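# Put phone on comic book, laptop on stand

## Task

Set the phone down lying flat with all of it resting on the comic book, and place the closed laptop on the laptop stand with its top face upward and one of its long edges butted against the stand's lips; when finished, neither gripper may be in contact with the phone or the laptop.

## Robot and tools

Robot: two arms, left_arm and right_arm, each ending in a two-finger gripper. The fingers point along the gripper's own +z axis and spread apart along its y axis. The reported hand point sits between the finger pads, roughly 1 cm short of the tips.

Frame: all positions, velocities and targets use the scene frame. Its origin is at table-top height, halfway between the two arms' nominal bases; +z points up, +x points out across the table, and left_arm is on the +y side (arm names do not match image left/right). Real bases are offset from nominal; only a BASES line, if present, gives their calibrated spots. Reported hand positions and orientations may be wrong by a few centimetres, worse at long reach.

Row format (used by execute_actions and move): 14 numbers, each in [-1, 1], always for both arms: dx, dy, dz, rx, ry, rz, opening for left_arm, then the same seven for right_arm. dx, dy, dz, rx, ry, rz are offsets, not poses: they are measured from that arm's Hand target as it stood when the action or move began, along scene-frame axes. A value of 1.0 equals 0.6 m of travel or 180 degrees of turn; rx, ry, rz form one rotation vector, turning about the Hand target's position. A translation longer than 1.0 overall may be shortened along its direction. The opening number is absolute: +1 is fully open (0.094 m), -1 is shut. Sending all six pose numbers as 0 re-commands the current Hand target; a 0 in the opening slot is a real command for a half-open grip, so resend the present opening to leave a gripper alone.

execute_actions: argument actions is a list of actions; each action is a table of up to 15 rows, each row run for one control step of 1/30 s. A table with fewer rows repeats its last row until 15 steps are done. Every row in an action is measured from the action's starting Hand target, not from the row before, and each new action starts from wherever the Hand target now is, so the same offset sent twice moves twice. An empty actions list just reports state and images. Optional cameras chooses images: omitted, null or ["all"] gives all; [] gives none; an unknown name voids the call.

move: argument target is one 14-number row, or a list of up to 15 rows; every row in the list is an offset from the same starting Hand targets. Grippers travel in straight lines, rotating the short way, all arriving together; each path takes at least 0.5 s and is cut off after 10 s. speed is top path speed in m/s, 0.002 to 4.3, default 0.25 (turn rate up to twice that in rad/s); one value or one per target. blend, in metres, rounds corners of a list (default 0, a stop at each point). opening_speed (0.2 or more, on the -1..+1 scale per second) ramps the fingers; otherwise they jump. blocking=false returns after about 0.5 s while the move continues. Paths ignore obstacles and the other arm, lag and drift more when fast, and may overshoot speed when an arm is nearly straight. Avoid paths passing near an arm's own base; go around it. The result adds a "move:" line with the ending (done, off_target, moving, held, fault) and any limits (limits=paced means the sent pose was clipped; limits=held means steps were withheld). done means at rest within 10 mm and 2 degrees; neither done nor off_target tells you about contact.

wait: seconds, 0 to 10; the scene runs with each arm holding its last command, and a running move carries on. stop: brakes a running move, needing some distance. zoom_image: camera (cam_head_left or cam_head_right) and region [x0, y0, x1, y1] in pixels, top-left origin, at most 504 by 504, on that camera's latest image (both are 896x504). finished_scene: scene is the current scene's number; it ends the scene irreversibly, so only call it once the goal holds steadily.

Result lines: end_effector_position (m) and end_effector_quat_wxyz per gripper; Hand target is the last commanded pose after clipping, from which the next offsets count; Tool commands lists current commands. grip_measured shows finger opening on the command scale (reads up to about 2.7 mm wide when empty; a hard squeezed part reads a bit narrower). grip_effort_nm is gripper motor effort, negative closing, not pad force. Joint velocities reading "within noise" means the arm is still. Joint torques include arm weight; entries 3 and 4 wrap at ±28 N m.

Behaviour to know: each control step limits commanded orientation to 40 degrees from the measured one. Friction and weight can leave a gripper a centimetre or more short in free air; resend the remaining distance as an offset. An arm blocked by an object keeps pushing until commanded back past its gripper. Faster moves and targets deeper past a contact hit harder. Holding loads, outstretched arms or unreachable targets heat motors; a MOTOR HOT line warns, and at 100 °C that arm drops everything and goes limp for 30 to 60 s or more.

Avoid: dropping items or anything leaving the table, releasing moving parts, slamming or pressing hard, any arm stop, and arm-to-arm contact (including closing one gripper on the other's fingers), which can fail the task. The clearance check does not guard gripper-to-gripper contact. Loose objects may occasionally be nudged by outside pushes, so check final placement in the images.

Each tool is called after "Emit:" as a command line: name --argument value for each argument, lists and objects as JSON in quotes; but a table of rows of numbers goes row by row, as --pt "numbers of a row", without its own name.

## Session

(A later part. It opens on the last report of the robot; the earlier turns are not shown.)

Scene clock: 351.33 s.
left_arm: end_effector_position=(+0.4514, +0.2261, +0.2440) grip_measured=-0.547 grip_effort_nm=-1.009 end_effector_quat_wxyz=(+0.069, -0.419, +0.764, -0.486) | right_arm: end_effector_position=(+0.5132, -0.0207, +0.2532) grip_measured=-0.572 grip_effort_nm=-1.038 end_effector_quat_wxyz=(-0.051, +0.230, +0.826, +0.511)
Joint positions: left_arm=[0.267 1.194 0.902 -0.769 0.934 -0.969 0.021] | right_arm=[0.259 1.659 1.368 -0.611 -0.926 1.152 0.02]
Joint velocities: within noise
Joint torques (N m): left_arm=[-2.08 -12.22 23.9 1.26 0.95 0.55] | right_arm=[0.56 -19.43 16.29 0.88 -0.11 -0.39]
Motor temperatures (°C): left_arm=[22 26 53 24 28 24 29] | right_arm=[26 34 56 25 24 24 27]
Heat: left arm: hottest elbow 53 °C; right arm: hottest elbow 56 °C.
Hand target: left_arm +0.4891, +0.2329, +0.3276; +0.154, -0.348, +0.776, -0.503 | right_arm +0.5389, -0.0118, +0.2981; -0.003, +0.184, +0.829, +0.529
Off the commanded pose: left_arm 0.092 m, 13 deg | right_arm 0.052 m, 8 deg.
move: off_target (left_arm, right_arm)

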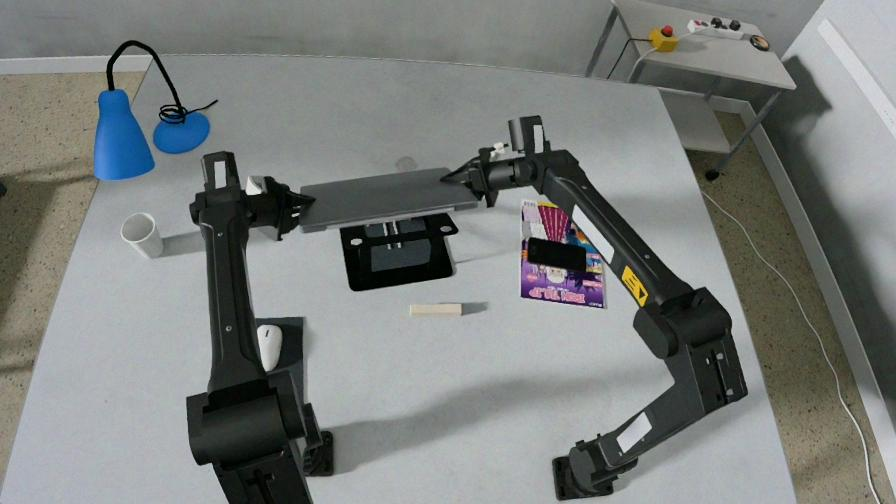

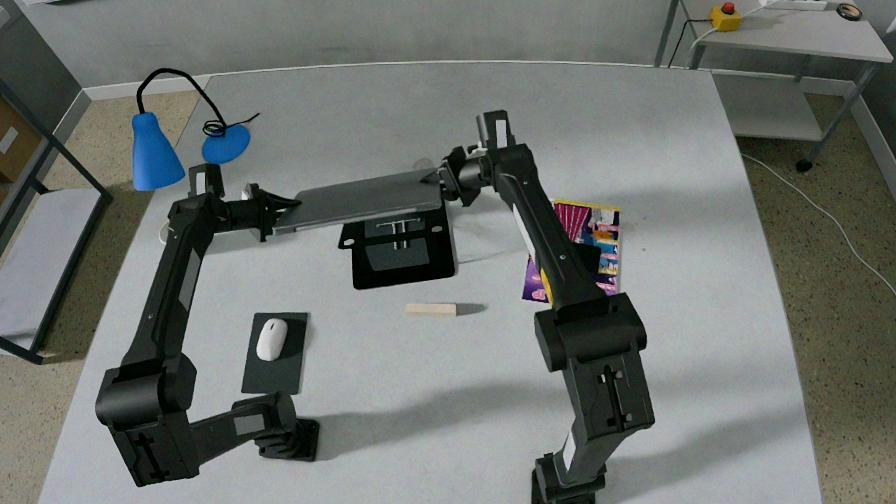

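Emit:
move --pt "0.01 -0.005 -0.27 -0.013 0.055 0 -0.9 0.028 -0.005 -0.22 -0.013 0.055 0 -0.9" --speed 0.05

Emit:
zoom_image --camera "cam_head_left" --region '[310, 150, 490, 300]'

Emit:
zoom_image --camera "cam_head_right" --region '[310, 150, 490, 300]'

Scene clock: 377.83 s.
left_arm: end_effector_position=(+0.4759, +0.2304, +0.1343) grip_measured=-0.558 grip_effort_nm=-1.009 end_effector_quat_wxyz=(+0.022, -0.448, +0.760, -0.471) | right_arm: end_effector_position=(+0.5327, -0.0160, +0.1430) grip_measured=-0.566 grip_effort_nm=-1.033 end_effector_quat_wxyz=(-0.106, +0.268, +0.830, +0.478)
Joint positions: left_arm=[0.257 1.437 0.832 -0.557 0.92 -0.985 0.021] | right_arm=[0.258 1.854 1.368 -0.565 -0.928 1.152 0.02]
Joint velocities: within noise
Joint torques (N m): left_arm=[-2.9 -14.68 12.05 2.92 0.92 0.58] | right_arm=[-0.26 -21.13 12.78 0.81 -0.5 -0.49]
Motor temperatures (°C): left_arm=[22 27 58 24 29 24 29] | right_arm=[26 35 61 25 24 24 28]
Heat: left arm: hottest elbow 58 °C; right arm: hottest elbow 61 °C.
Hand target: left_arm +0.4950, +0.2298, +0.1655; +0.080, -0.393, +0.776, -0.486 | right_arm +0.5558, -0.0150, +0.1660; -0.070, +0.229, +0.836, +0.494
Off the commanded pose: left_arm 0.037 m, 10 deg | right_arm 0.033 m, 6 deg.
move: off_target (left_arm, right_arm)

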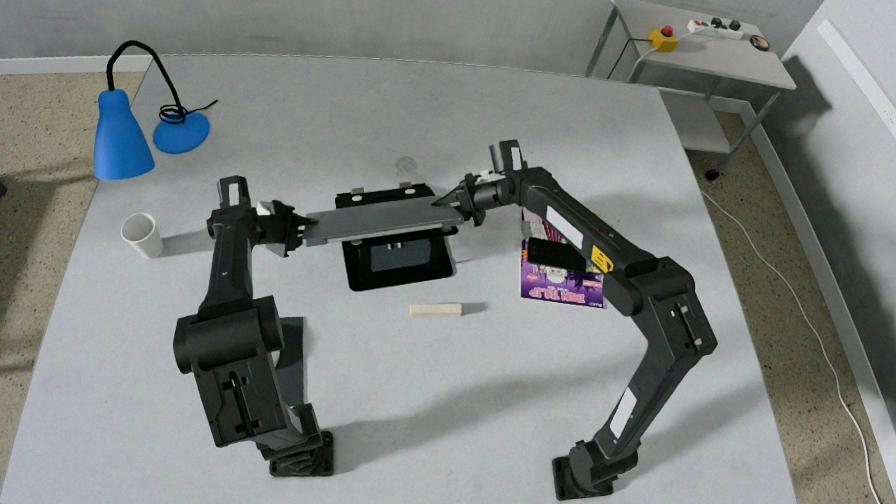

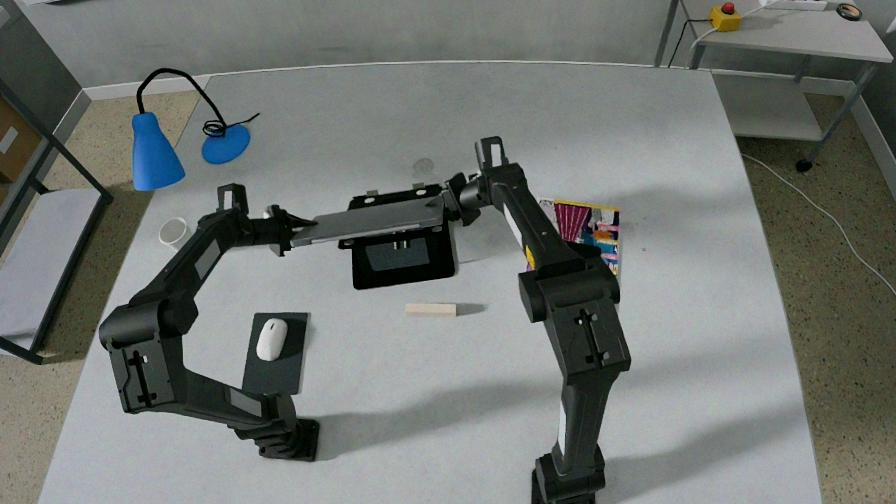

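Scaled by 2.800.

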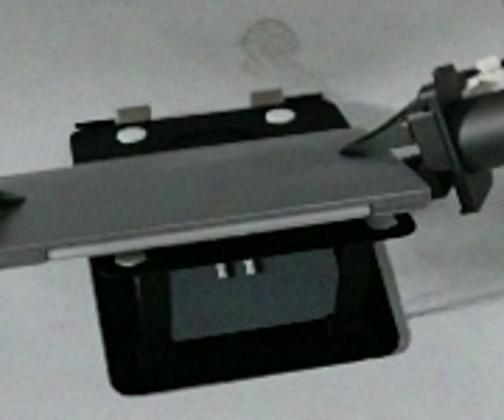

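Scaled by 2.800.

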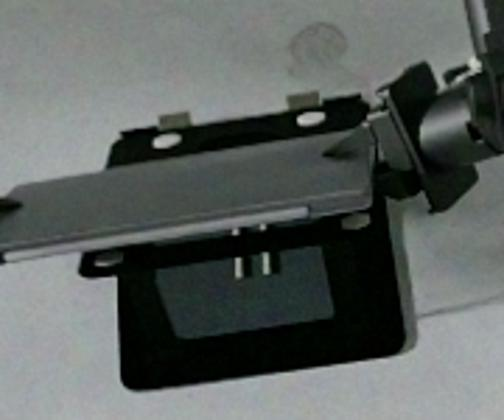

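Emit:
move --pt "0.075 0.0 0.0 0.008 -0.034 0 -0.9 0.075 0.0 0.0 0.008 -0.034 0 -0.9" --speed 0.05

Emit:
zoom_image --camera "cam_head_left" --region '[310, 150, 490, 300]'

Emit:
zoom_image --camera "cam_head_right" --region '[310, 150, 490, 300]'

Scene clock: 386.37 s.
left_arm: end_effector_position=(+0.5033, +0.2286, +0.1154) grip_measured=-0.558 grip_effort_nm=-1.013 end_effector_quat_wxyz=(+0.051, -0.436, +0.760, -0.479) | right_arm: end_effector_position=(+0.5645, -0.0159, +0.1276) grip_measured=-0.566 grip_effort_nm=-1.043 end_effector_quat_wxyz=(-0.082, +0.248, +0.831, +0.492)
Joint positions: left_arm=[0.233 1.514 0.832 -0.376 0.909 -1.034 0.021] | right_arm=[0.244 1.932 1.429 -0.506 -0.935 1.118 0.02]
Joint velocities: within noise
Joint torques (N m): left_arm=[-2.26 -16.56 15.24 2.62 0.83 0.68] | right_arm=[-0.44 -23.06 14.53 1.37 -0.51 -0.44]
Motor temperatures (°C): left_arm=[22 27 54 24 29 24 29] | right_arm=[26 36 61 25 24 24 28]
Heat: left arm: hottest elbow 54 °C; right arm: hottest elbow 61 °C.
Hand target: left_arm +0.5401, +0.2299, +0.1654; +0.126, -0.365, +0.777, -0.497 | right_arm +0.6007, -0.0147, +0.1661; -0.029, +0.201, +0.832, +0.516
Off the commanded pose: left_arm 0.062 m, 12 deg | right_arm 0.053 m, 9 deg.
move: off_target (left_arm, right_arm)

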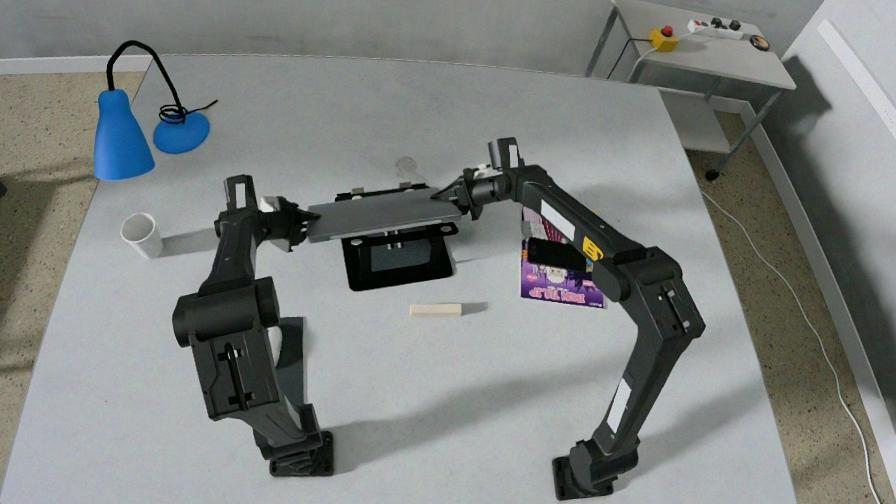

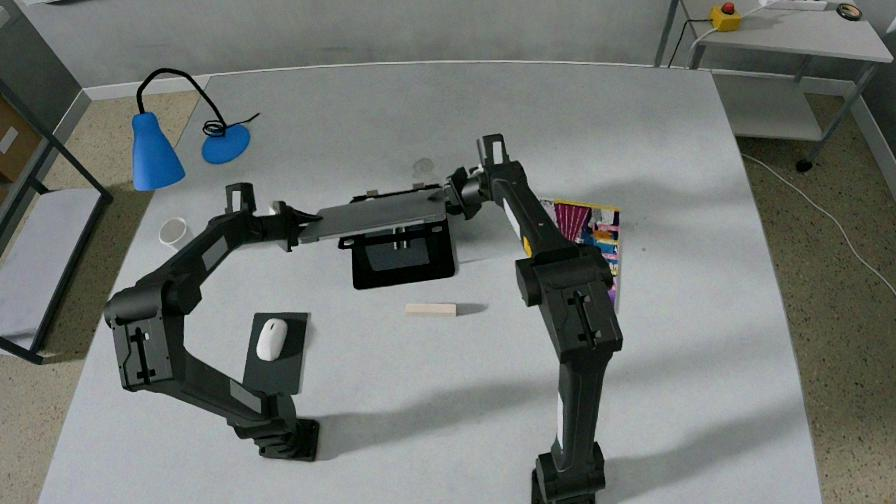

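Scaled by 2.800.

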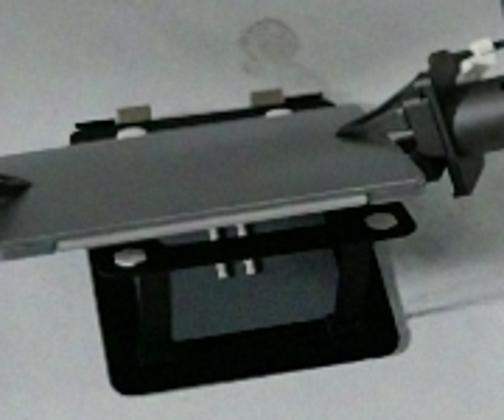

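Scaled by 2.800.

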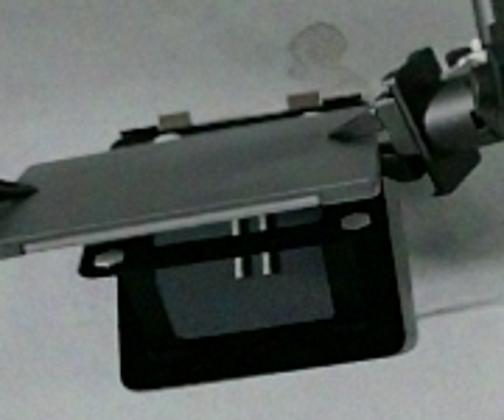

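Emit:
move --pt "0.035 0.0 0.0 0.007 -0.029 0 -0.9 0.035 0.0 0.0 0.007 -0.029 0 -0.9" --speed 0.04

Emit:
zoom_image --camera "cam_head_left" --region '[310, 150, 490, 300]'

Emit:
zoom_image --camera "cam_head_right" --region '[310, 150, 490, 300]'

Scene clock: 394.67 s.
left_arm: end_effector_position=(+0.5226, +0.2288, +0.1121) grip_measured=-0.558 grip_effort_nm=-1.009 end_effector_quat_wxyz=(+0.087, -0.415, +0.762, -0.489) | right_arm: end_effector_position=(+0.5838, -0.0155, +0.1239) grip_measured=-0.566 grip_effort_nm=-1.043 end_effector_quat_wxyz=(-0.050, +0.226, +0.828, +0.510)
Joint positions: left_arm=[0.222 1.549 0.832 -0.242 0.904 -1.052 0.021] | right_arm=[0.237 1.963 1.443 -0.414 -0.94 1.107 0.02]
Joint velocities: within noise
Joint torques (N m): left_arm=[-2.84 -17.49 15.47 2.99 0.71 0.7] | right_arm=[-0.5 -23.82 14.75 1.57 -0.5 -0.41]
Motor temperatures (°C): left_arm=[22 27 52 24 29 24 29] | right_arm=[26 38 61 25 24 24 28]
Heat: left arm: hottest elbow 52 °C; right arm: hottest elbow 61 °C.
Hand target: left_arm +0.5610, +0.2299, +0.1654; +0.165, -0.341, +0.776, -0.504 | right_arm +0.6217, -0.0148, +0.1660; +0.007, +0.177, +0.827, +0.534
Off the commanded pose: left_arm 0.066 m, 13 deg | right_arm 0.057 m, 9 deg.
move: off_target (left_arm, right_arm)

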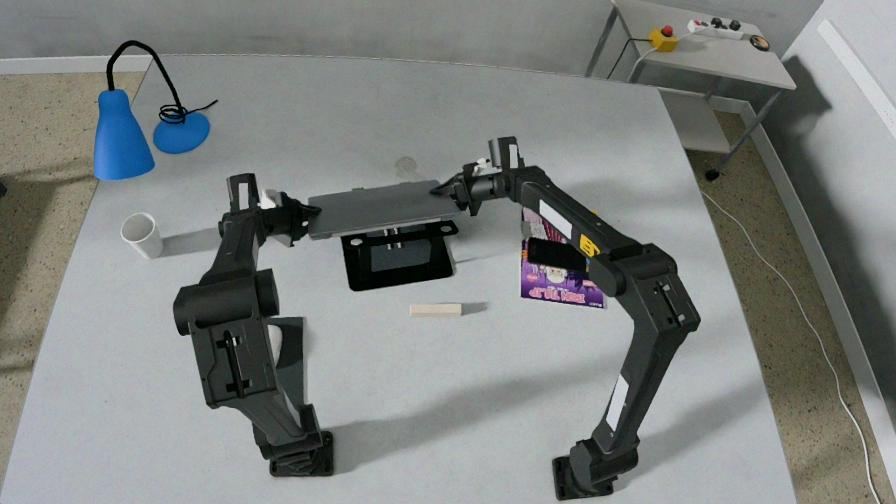

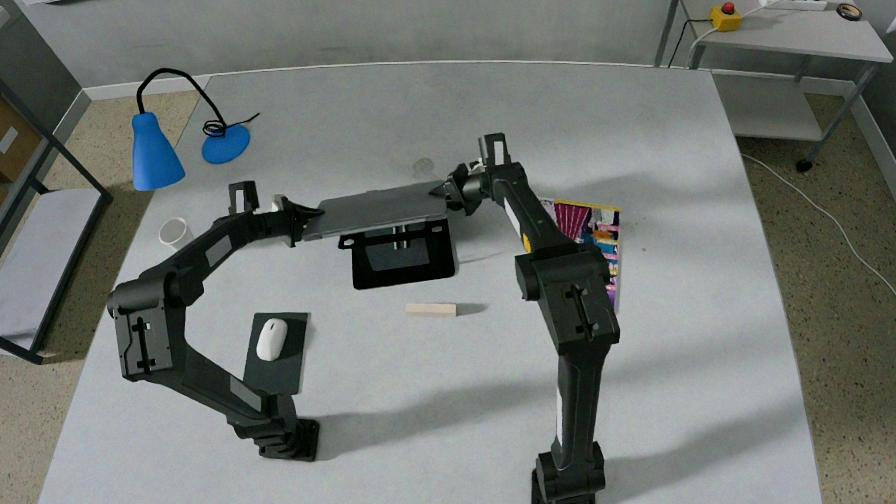

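Scaled by 2.800.

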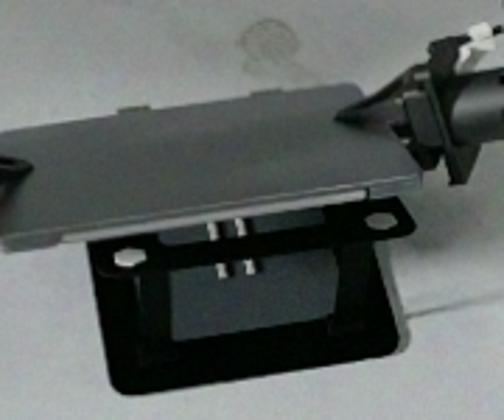

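Scaled by 2.800.

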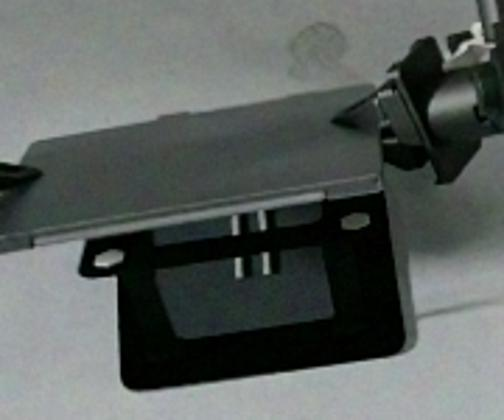

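Emit:
move --pt "0.028 0.0 -0.035 0.0 0.0 0 -0.9 0.028 0.0 -0.035 0.0 0.0 0 -0.9" --speed 0.04

Emit:
zoom_image --camera "cam_head_left" --region '[310, 150, 490, 300]'

Emit:
zoom_image --camera "cam_head_right" --region '[310, 150, 490, 300]'

Scene clock: 401.33 s.
left_arm: end_effector_position=(+0.5312, +0.2292, +0.0885) grip_measured=-0.558 grip_effort_nm=-1.009 end_effector_quat_wxyz=(+0.086, -0.419, +0.761, -0.488) | right_arm: end_effector_position=(+0.5962, -0.0140, +0.1012) grip_measured=-0.566 grip_effort_nm=-1.038 end_effector_quat_wxyz=(-0.053, +0.223, +0.829, +0.510)
Joint positions: left_arm=[0.217 1.615 0.832 -0.17 0.897 -1.066 0.021] | right_arm=[0.234 2.024 1.478 -0.4 -0.947 1.092 0.02]
Joint velocities: within noise
Joint torques (N m): left_arm=[-2.26 -16.67 16.58 2.89 0.7 0.71] | right_arm=[-0.73 -24.64 15.01 1.61 -0.39 -0.41]
Motor temperatures (°C): left_arm=[22 27 51 24 29 24 29] | right_arm=[26 37 60 25 24 24 28]
Heat: left arm: hottest elbow 51 °C; right arm: hottest elbow 60 °C.
Hand target: left_arm +0.5778, +0.2298, +0.1445; +0.165, -0.341, +0.776, -0.504 | right_arm +0.6385, -0.0147, +0.1450; +0.007, +0.177, +0.827, +0.534
Off the commanded pose: left_arm 0.073 m, 13 deg | right_arm 0.061 m, 9 deg.
move: off_target (left_arm, right_arm)

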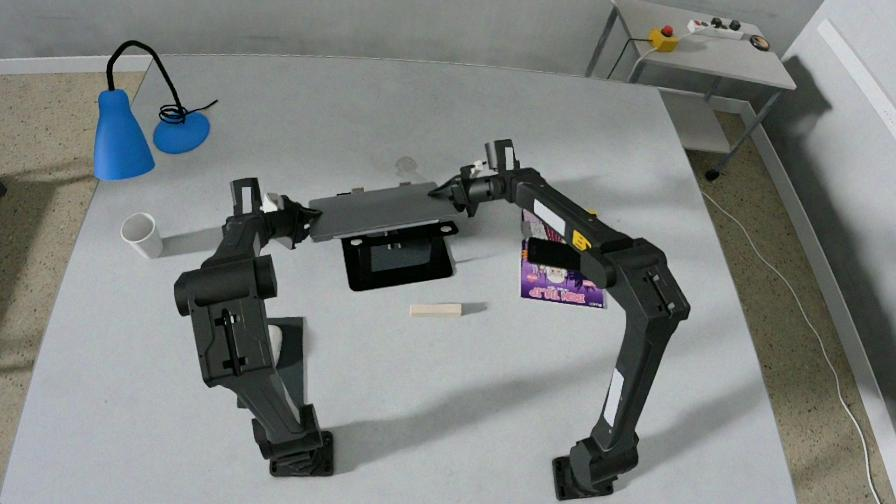

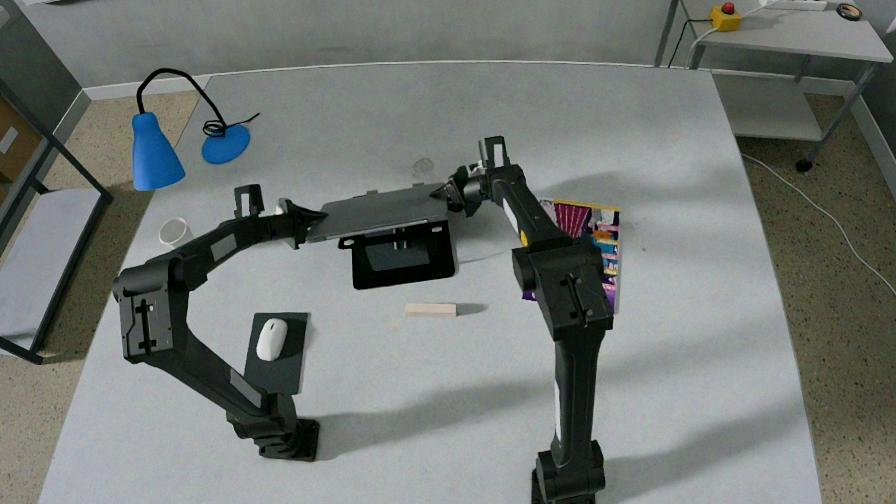

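Scaled by 2.800.

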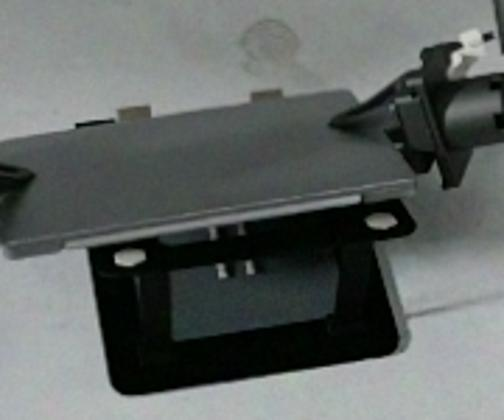

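Scaled by 2.800.

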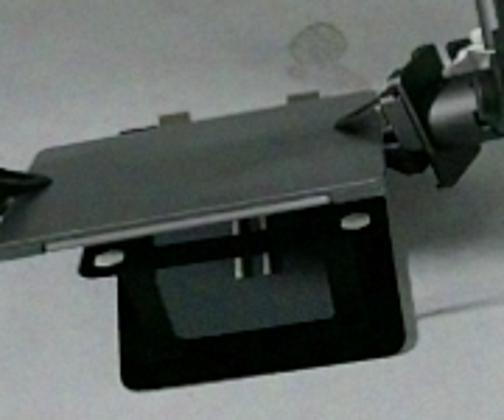

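Emit:
move --pt "0.0 0.0 -0.02 0.0 0.0 0 -0.9 0.0 0.0 -0.02 0.0 0.0 0 -0.9" --speed 0.04

Emit:
zoom_image --camera "cam_head_left" --region '[310, 150, 490, 300]'

Emit:
zoom_image --camera "cam_head_right" --region '[310, 150, 490, 300]'

Scene clock: 406.33 s.
left_arm: end_effector_position=(+0.5358, +0.2296, +0.0836) grip_measured=-0.558 grip_effort_nm=-1.009 end_effector_quat_wxyz=(+0.094, -0.414, +0.761, -0.490) | right_arm: end_effector_position=(+0.6001, -0.0137, +0.0957) grip_measured=-0.566 grip_effort_nm=-1.043 end_effector_quat_wxyz=(-0.047, +0.219, +0.828, +0.513)
Joint positions: left_arm=[0.215 1.635 0.832 -0.132 0.896 -1.067 0.021] | right_arm=[0.232 2.038 1.48 -0.375 -0.949 1.089 0.02]
Joint velocities: within noise
Joint torques (N m): left_arm=[-2.73 -17.08 15.54 2.69 0.76 0.74] | right_arm=[-0.67 -24.59 14.41 1.44 -0.36 -0.36]
Motor temperatures (°C): left_arm=[22 27 50 24 29 24 30] | right_arm=[26 38 61 25 24 24 28]
Heat: left arm: hottest elbow 50 °C; right arm: hottest elbow 61 °C.
Hand target: left_arm +0.5779, +0.2298, +0.1325; +0.165, -0.341, +0.776, -0.505 | right_arm +0.6385, -0.0149, +0.1329; +0.007, +0.177, +0.827, +0.534
Off the commanded pose: left_arm 0.064 m, 12 deg | right_arm 0.054 m, 8 deg.
move: off_target (left_arm, right_arm)

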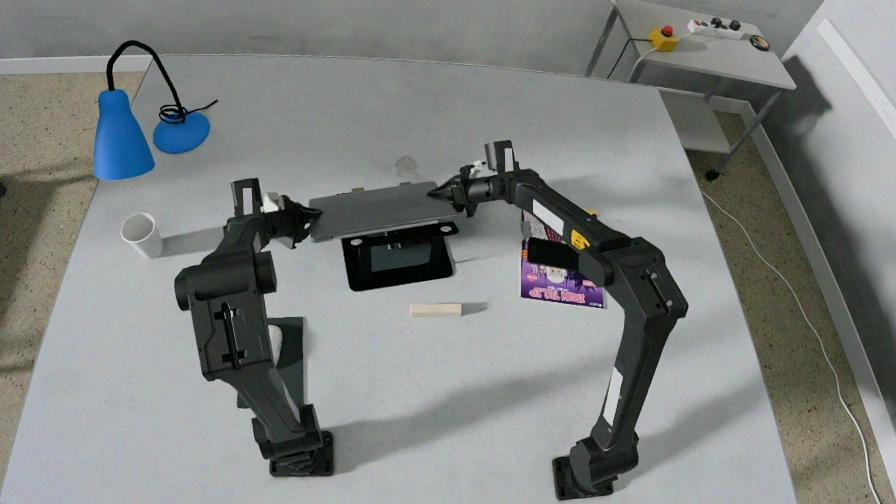

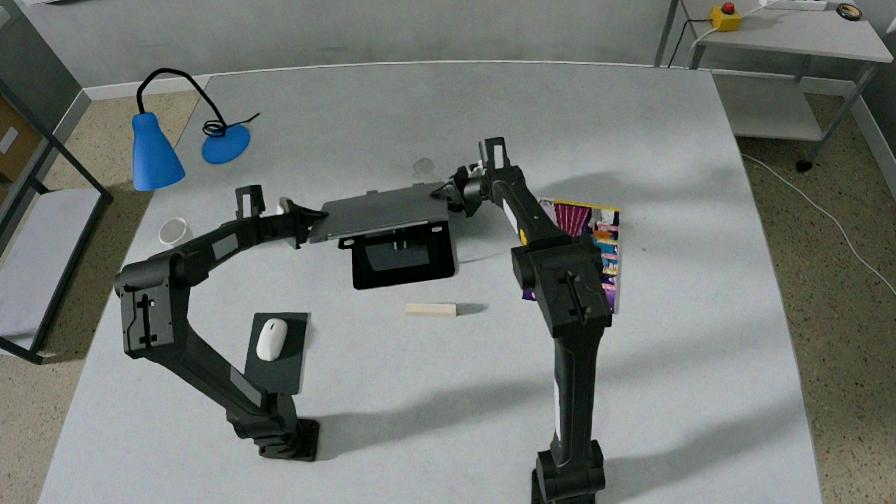

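Scaled by 2.800.

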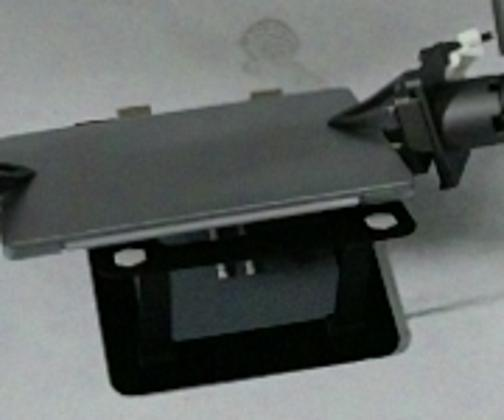

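Scaled by 2.800.

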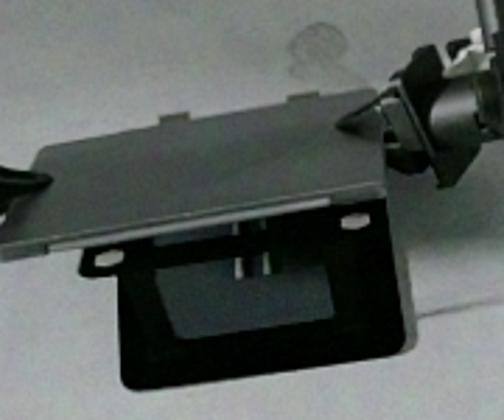

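Emit:
move --pt "-0.068 0.0 -0.083 -0.015 0.064 0 -0.9 -0.062 0.002 -0.063 -0.009 0.043 0 -0.9" --speed 0.04

Emit:
zoom_image --camera "cam_head_left" --region '[310, 150, 490, 300]'

Emit:
zoom_image --camera "cam_head_right" --region '[310, 150, 490, 300]'

Scene clock: 420.80 s.
left_arm: end_effector_position=(+0.5325, +0.2289, +0.0805) grip_measured=-0.558 grip_effort_nm=-1.004 end_effector_quat_wxyz=(+0.073, -0.417, +0.763, -0.488) | right_arm: end_effector_position=(+0.5987, -0.0141, +0.0946) grip_measured=-0.566 grip_effort_nm=-1.043 end_effector_quat_wxyz=(-0.052, +0.223, +0.829, +0.511)
Joint positions: left_arm=[0.219 1.644 0.85 -0.199 0.91 -1.043 0.021] | right_arm=[0.232 2.038 1.48 -0.386 -0.948 1.093 0.02]
Joint velocities: within noise
Joint torques (N m): left_arm=[-1.49 -13.39 10.35 0.02 0.72 0.71] | right_arm=[0.44 -24.06 9.22 0.43 -0.23 -0.17]
Motor temperatures (°C): left_arm=[22 28 49 24 29 24 30] | right_arm=[26 38 61 25 24 24 28]
Heat: left arm: hottest elbow 49 °C; right arm: hottest elbow 61 °C.
Hand target: left_arm +0.5372, +0.2299, +0.0828; +0.079, -0.394, +0.776, -0.486 | right_arm +0.6013, -0.0137, +0.0951; -0.046, +0.213, +0.833, +0.509
Off the commanded pose: left_arm 0.005 m, 3 deg | right_arm 0.003 m, 1 deg.
move: off_target (left_arm)

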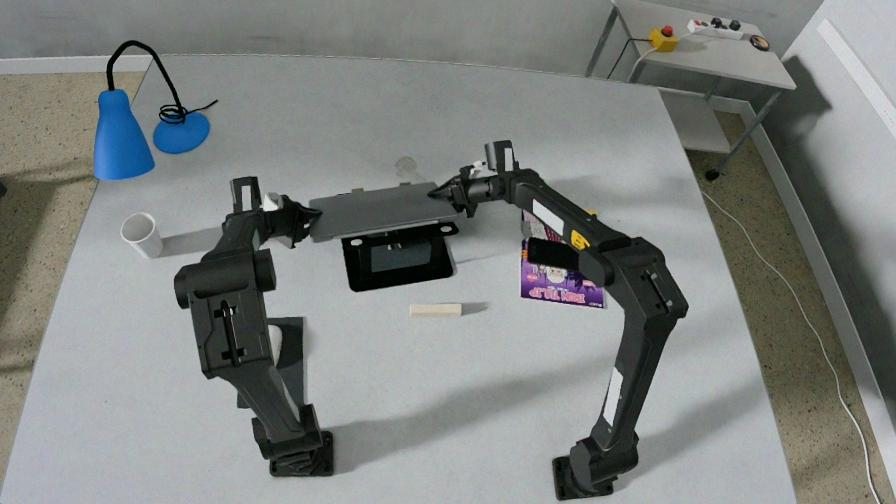

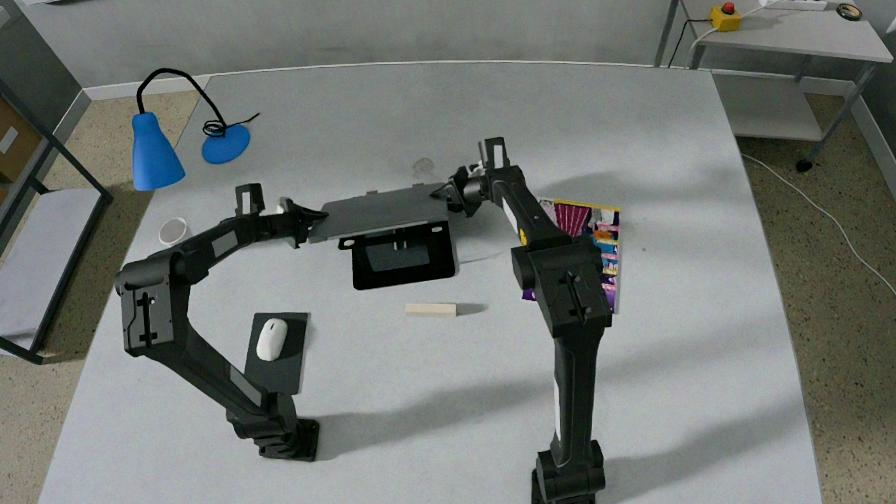

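Scaled by 2.800.

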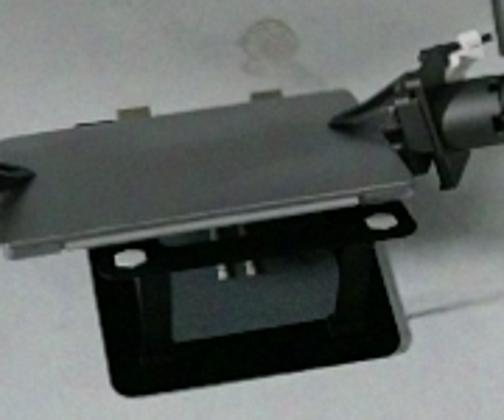

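Scaled by 2.800.

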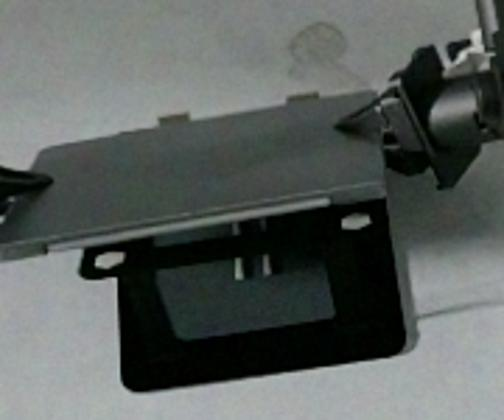

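Emit:
move --target '[0,0,0,0,0,0,-0.25,0,0,0,0,0,0,-0.25]' --opening_speed 0.2

Emit:
zoom_image --camera "cam_head_left" --region '[310, 150, 490, 300]'

Emit:
zoom_image --camera "cam_head_right" --region '[310, 150, 490, 300]'

Scene clock: 426.77 s.
left_arm: end_effector_position=(+0.5275, +0.2274, +0.0765) grip_measured=-0.253 grip_effort_nm=0.125 end_effector_quat_wxyz=(+0.072, -0.401, +0.774, -0.485) | right_arm: end_effector_position=(+0.5991, -0.0136, +0.0964) grip_measured=-0.253 grip_effort_nm=0.105 end_effector_quat_wxyz=(-0.044, +0.211, +0.831, +0.512)
Joint positions: left_arm=[0.22 1.649 0.851 -0.23 0.918 -0.98 0.035] | right_arm=[0.233 2.036 1.482 -0.387 -0.947 1.067 0.035]
Joint velocities: within noise
Joint torques (N m): left_arm=[-1.49 -13.8 10.55 0.62 0.48 0.25] | right_arm=[0.32 -23.94 9.2 0.42 -0.26 0.04]
Motor temperatures (°C): left_arm=[22 28 48 24 29 24 30] | right_arm=[26 38 59 25 24 24 28]
Heat: left arm: hottest elbow 48 °C; right arm: hottest elbow 59 °C.
Hand target: left_arm +0.5372, +0.2300, +0.0828; +0.078, -0.394, +0.776, -0.486 | right_arm +0.6014, -0.0137, +0.0951; -0.046, +0.213, +0.833, +0.509
Off the commanded pose: left_arm 0.012 m, 1 deg | right_arm 0.003 m, 0 deg.
move: off_target (left_arm)

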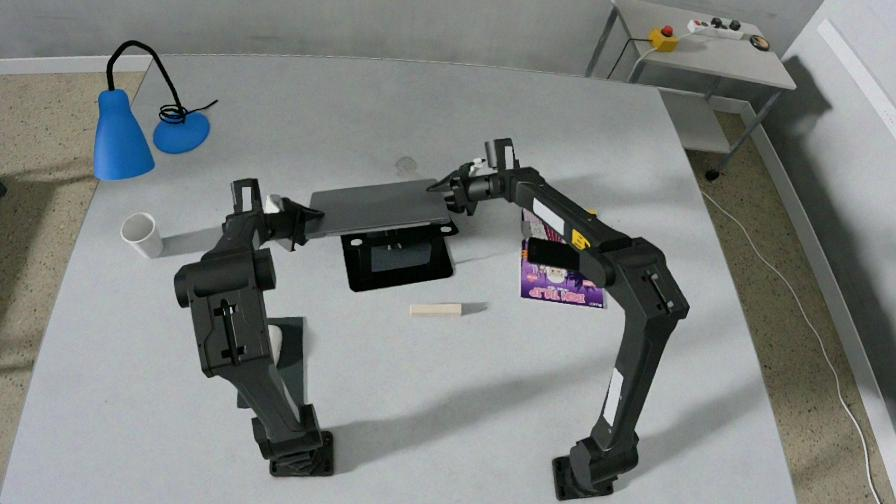

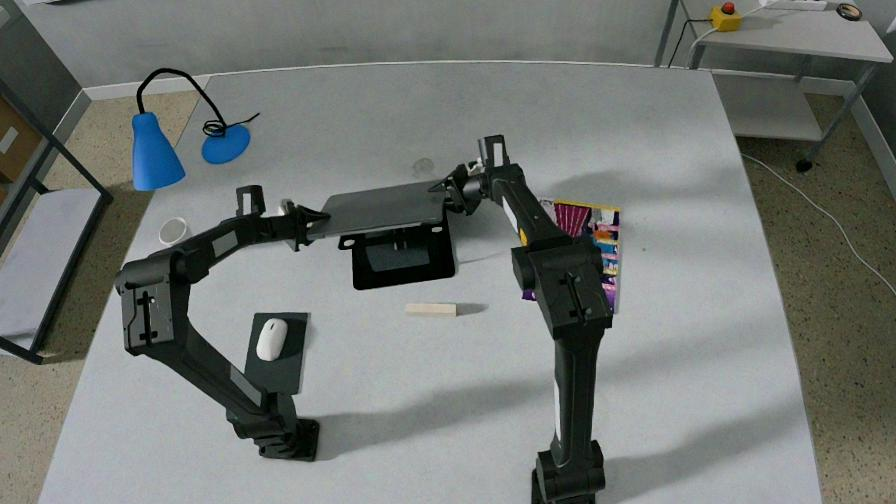

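Scaled by 2.800.

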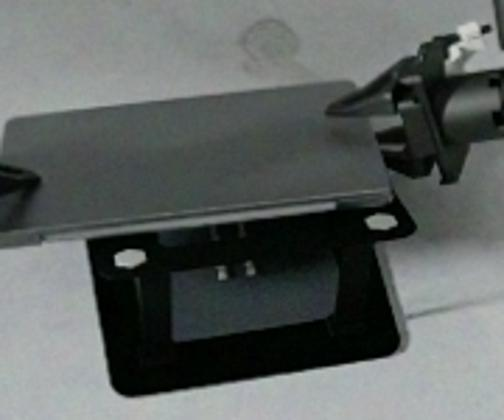

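Scaled by 2.800.

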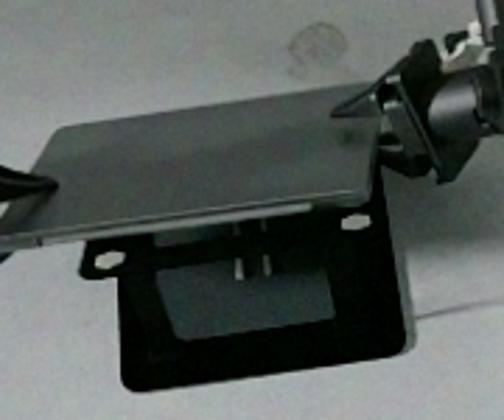

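Emit:
move --target '[-0.065,0.095,0.065,0,0,0,-0.12,-0.02,-0.117,0.062,0,0,0,-0.12]' --opening_speed 0.3 --speed 0.08

Emit:
zoom_image --camera "cam_head_left" --region '[310, 150, 490, 300]'

Emit:
zoom_image --camera "cam_head_right" --region '[310, 150, 490, 300]'

Scene clock: 437.33 s.
left_arm: end_effector_position=(+0.4780, +0.2733, +0.0941) grip_measured=-0.122 grip_effort_nm=0.125 end_effector_quat_wxyz=(+0.044, -0.410, +0.773, -0.483) | right_arm: end_effector_position=(+0.5924, -0.0787, +0.1302) grip_measured=-0.121 grip_effort_nm=0.066 end_effector_quat_wxyz=(-0.046, +0.211, +0.833, +0.510)
Joint positions: left_arm=[0.366 1.573 0.851 -0.563 0.985 -0.735 0.041] | right_arm=[0.131 1.964 1.482 -0.598 -1 0.904 0.041]
Joint velocities: within noise
Joint torques (N m): left_arm=[-0.38 -14.86 13 0.5 0.59 0.12] | right_arm=[-0.15 -24.41 7.71 0.44 -0.49 0.01]
Motor temperatures (°C): left_arm=[22 28 46 24 28 24 29] | right_arm=[26 40 55 25 24 24 27]
Heat: left arm: hottest elbow 46 °C; right arm: hottest elbow 55 °C.
Hand target: left_arm +0.4981, +0.2870, +0.1218; +0.078, -0.394, +0.776, -0.486 | right_arm +0.5894, -0.0839, +0.1322; -0.046, +0.213, +0.833, +0.509
Off the commanded pose: left_arm 0.037 m, 4 deg | right_arm 0.006 m, 0 deg.
move: off_target (left_arm)

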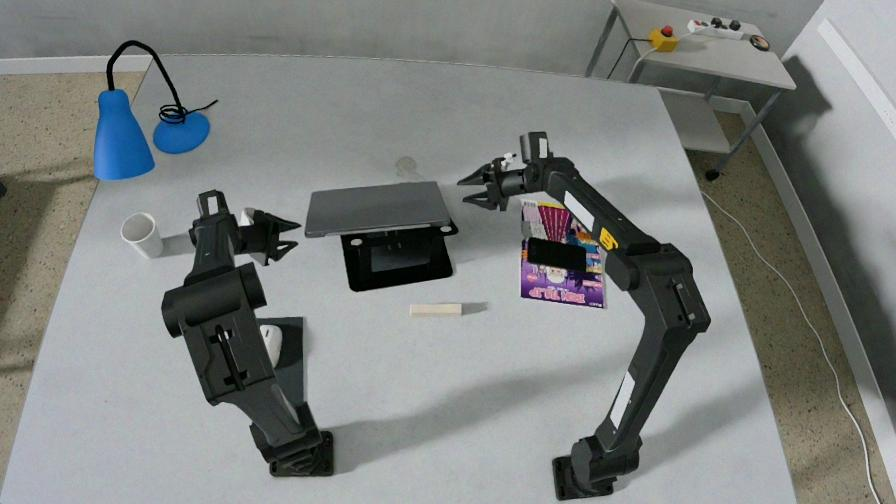

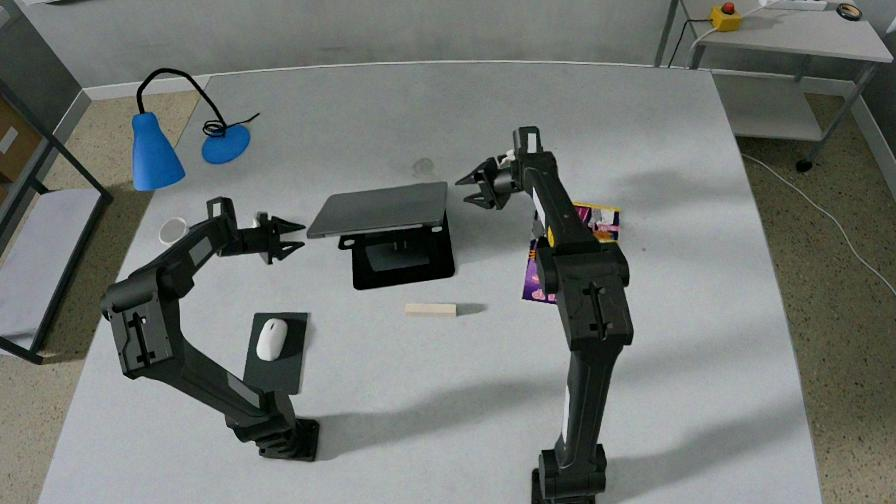

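Scaled by 2.800.

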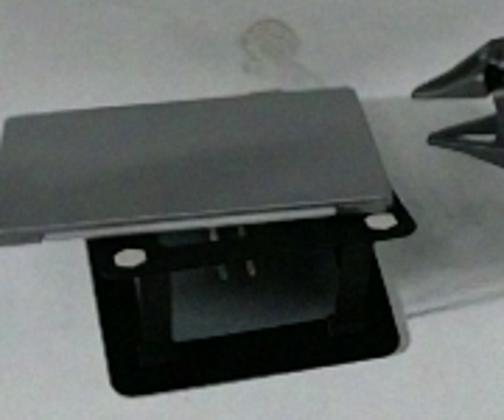

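Scaled by 2.800.

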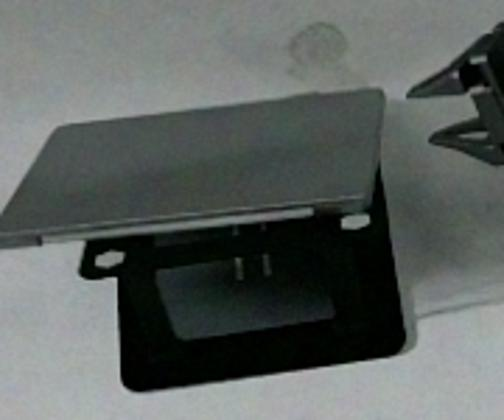

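Emit:
move --pt "-0.08 0.06 0.13 0 0 0 -0.12 -0.05 -0.1 0.2 0 0 0 -0.12" --pt "-0.25 0.07 0.22 0 0 0 -0.12 -0.316 0.06 0.25 -0.381 -0.227 0.018 -1" --speed 0.2

Emit:
zoom_image --camera "cam_head_left" --region '[300, 170, 400, 250]'

Emit:
zoom_image --camera "cam_head_left" --region '[390, 170, 490, 250]'

Emit:
zoom_image --camera "cam_head_right" --region '[310, 150, 490, 300]'

Scene clock: 459.00 s.
left_arm: end_effector_position=(+0.3443, +0.3195, +0.2362) grip_measured=-0.122 grip_effort_nm=0.129 end_effector_quat_wxyz=(+0.054, -0.401, +0.771, -0.492) | right_arm: end_effector_position=(+0.4050, -0.0494, +0.2823) grip_measured=-0.990 grip_effort_nm=-0.471 end_effector_quat_wxyz=(+0.338, +0.007, +0.941, -0.003)
Joint positions: left_arm=[0.685 1.222 0.92 -1.476 1.022 -0.131 0.041] | right_arm=[0.675 1.329 1.231 -0.909 0.42 0.57 0]
Joint velocities: within noise
Joint torques (N m): left_arm=[-0.15 -9.52 12.92 -0.38 0.39 0.21] | right_arm=[1.14 -14.97 8.39 1.39 0.35 0.08]
Motor temperatures (°C): left_arm=[22 28 45 24 28 24 28] | right_arm=[26 40 50 25 24 24 27]
Heat: left arm: hottest elbow 45 °C; right arm: hottest elbow 50 °C.
Hand target: left_arm +0.3481, +0.3290, +0.2537; +0.078, -0.394, +0.776, -0.486 | right_arm +0.3997, -0.0479, +0.2823; +0.342, +0.000, +0.940, +0.000
Off the commanded pose: left_arm 0.020 m, 3 deg | right_arm 0.005 m, 1 deg.
move: off_target (left_arm)

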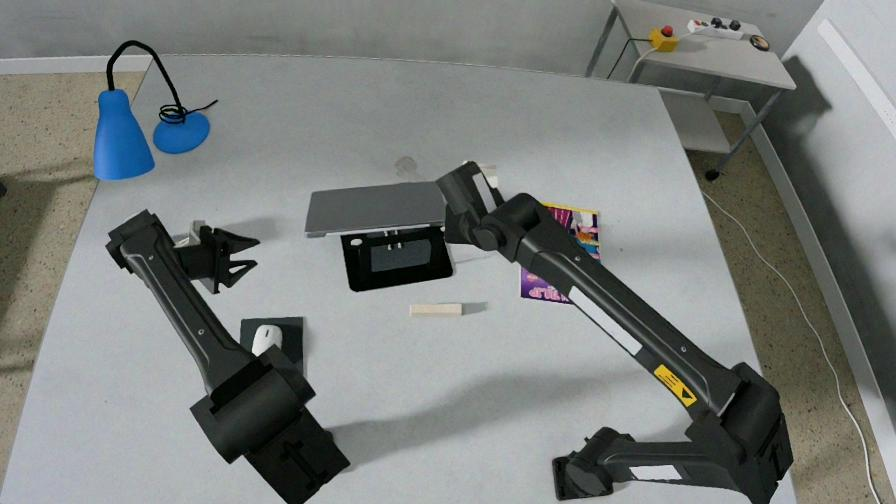

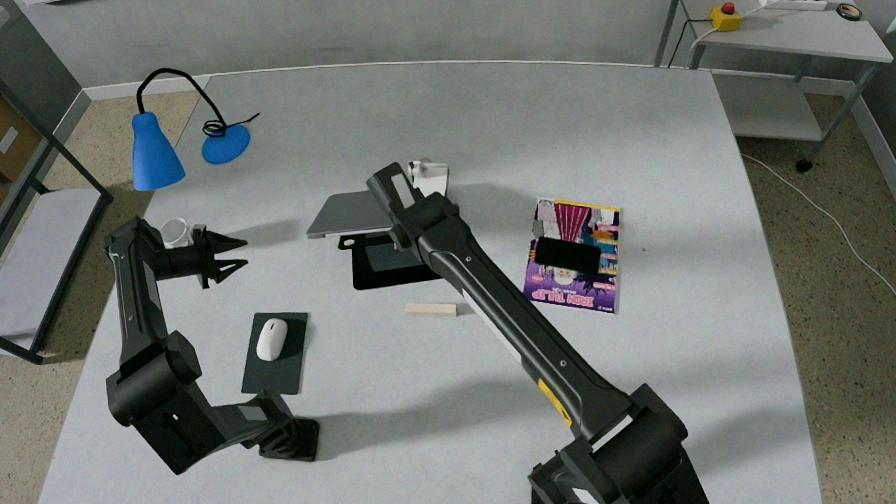

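Scaled by 5.040.

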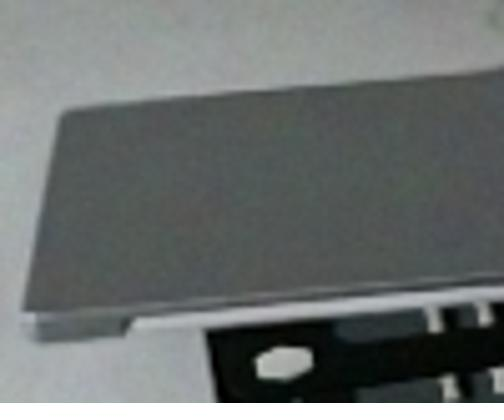

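Scaled by 5.040.

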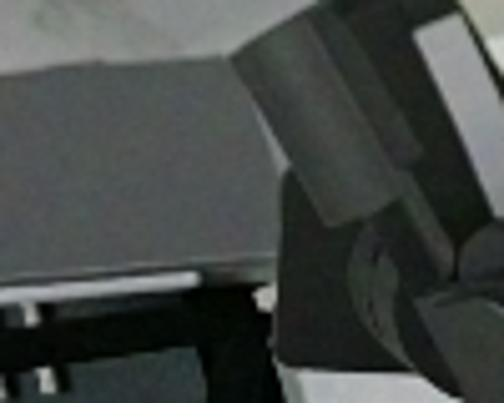

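Scaled by 2.800.

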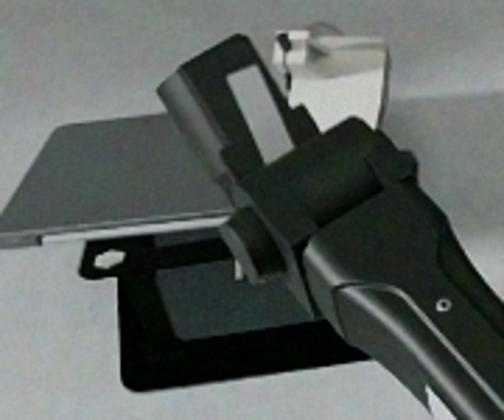

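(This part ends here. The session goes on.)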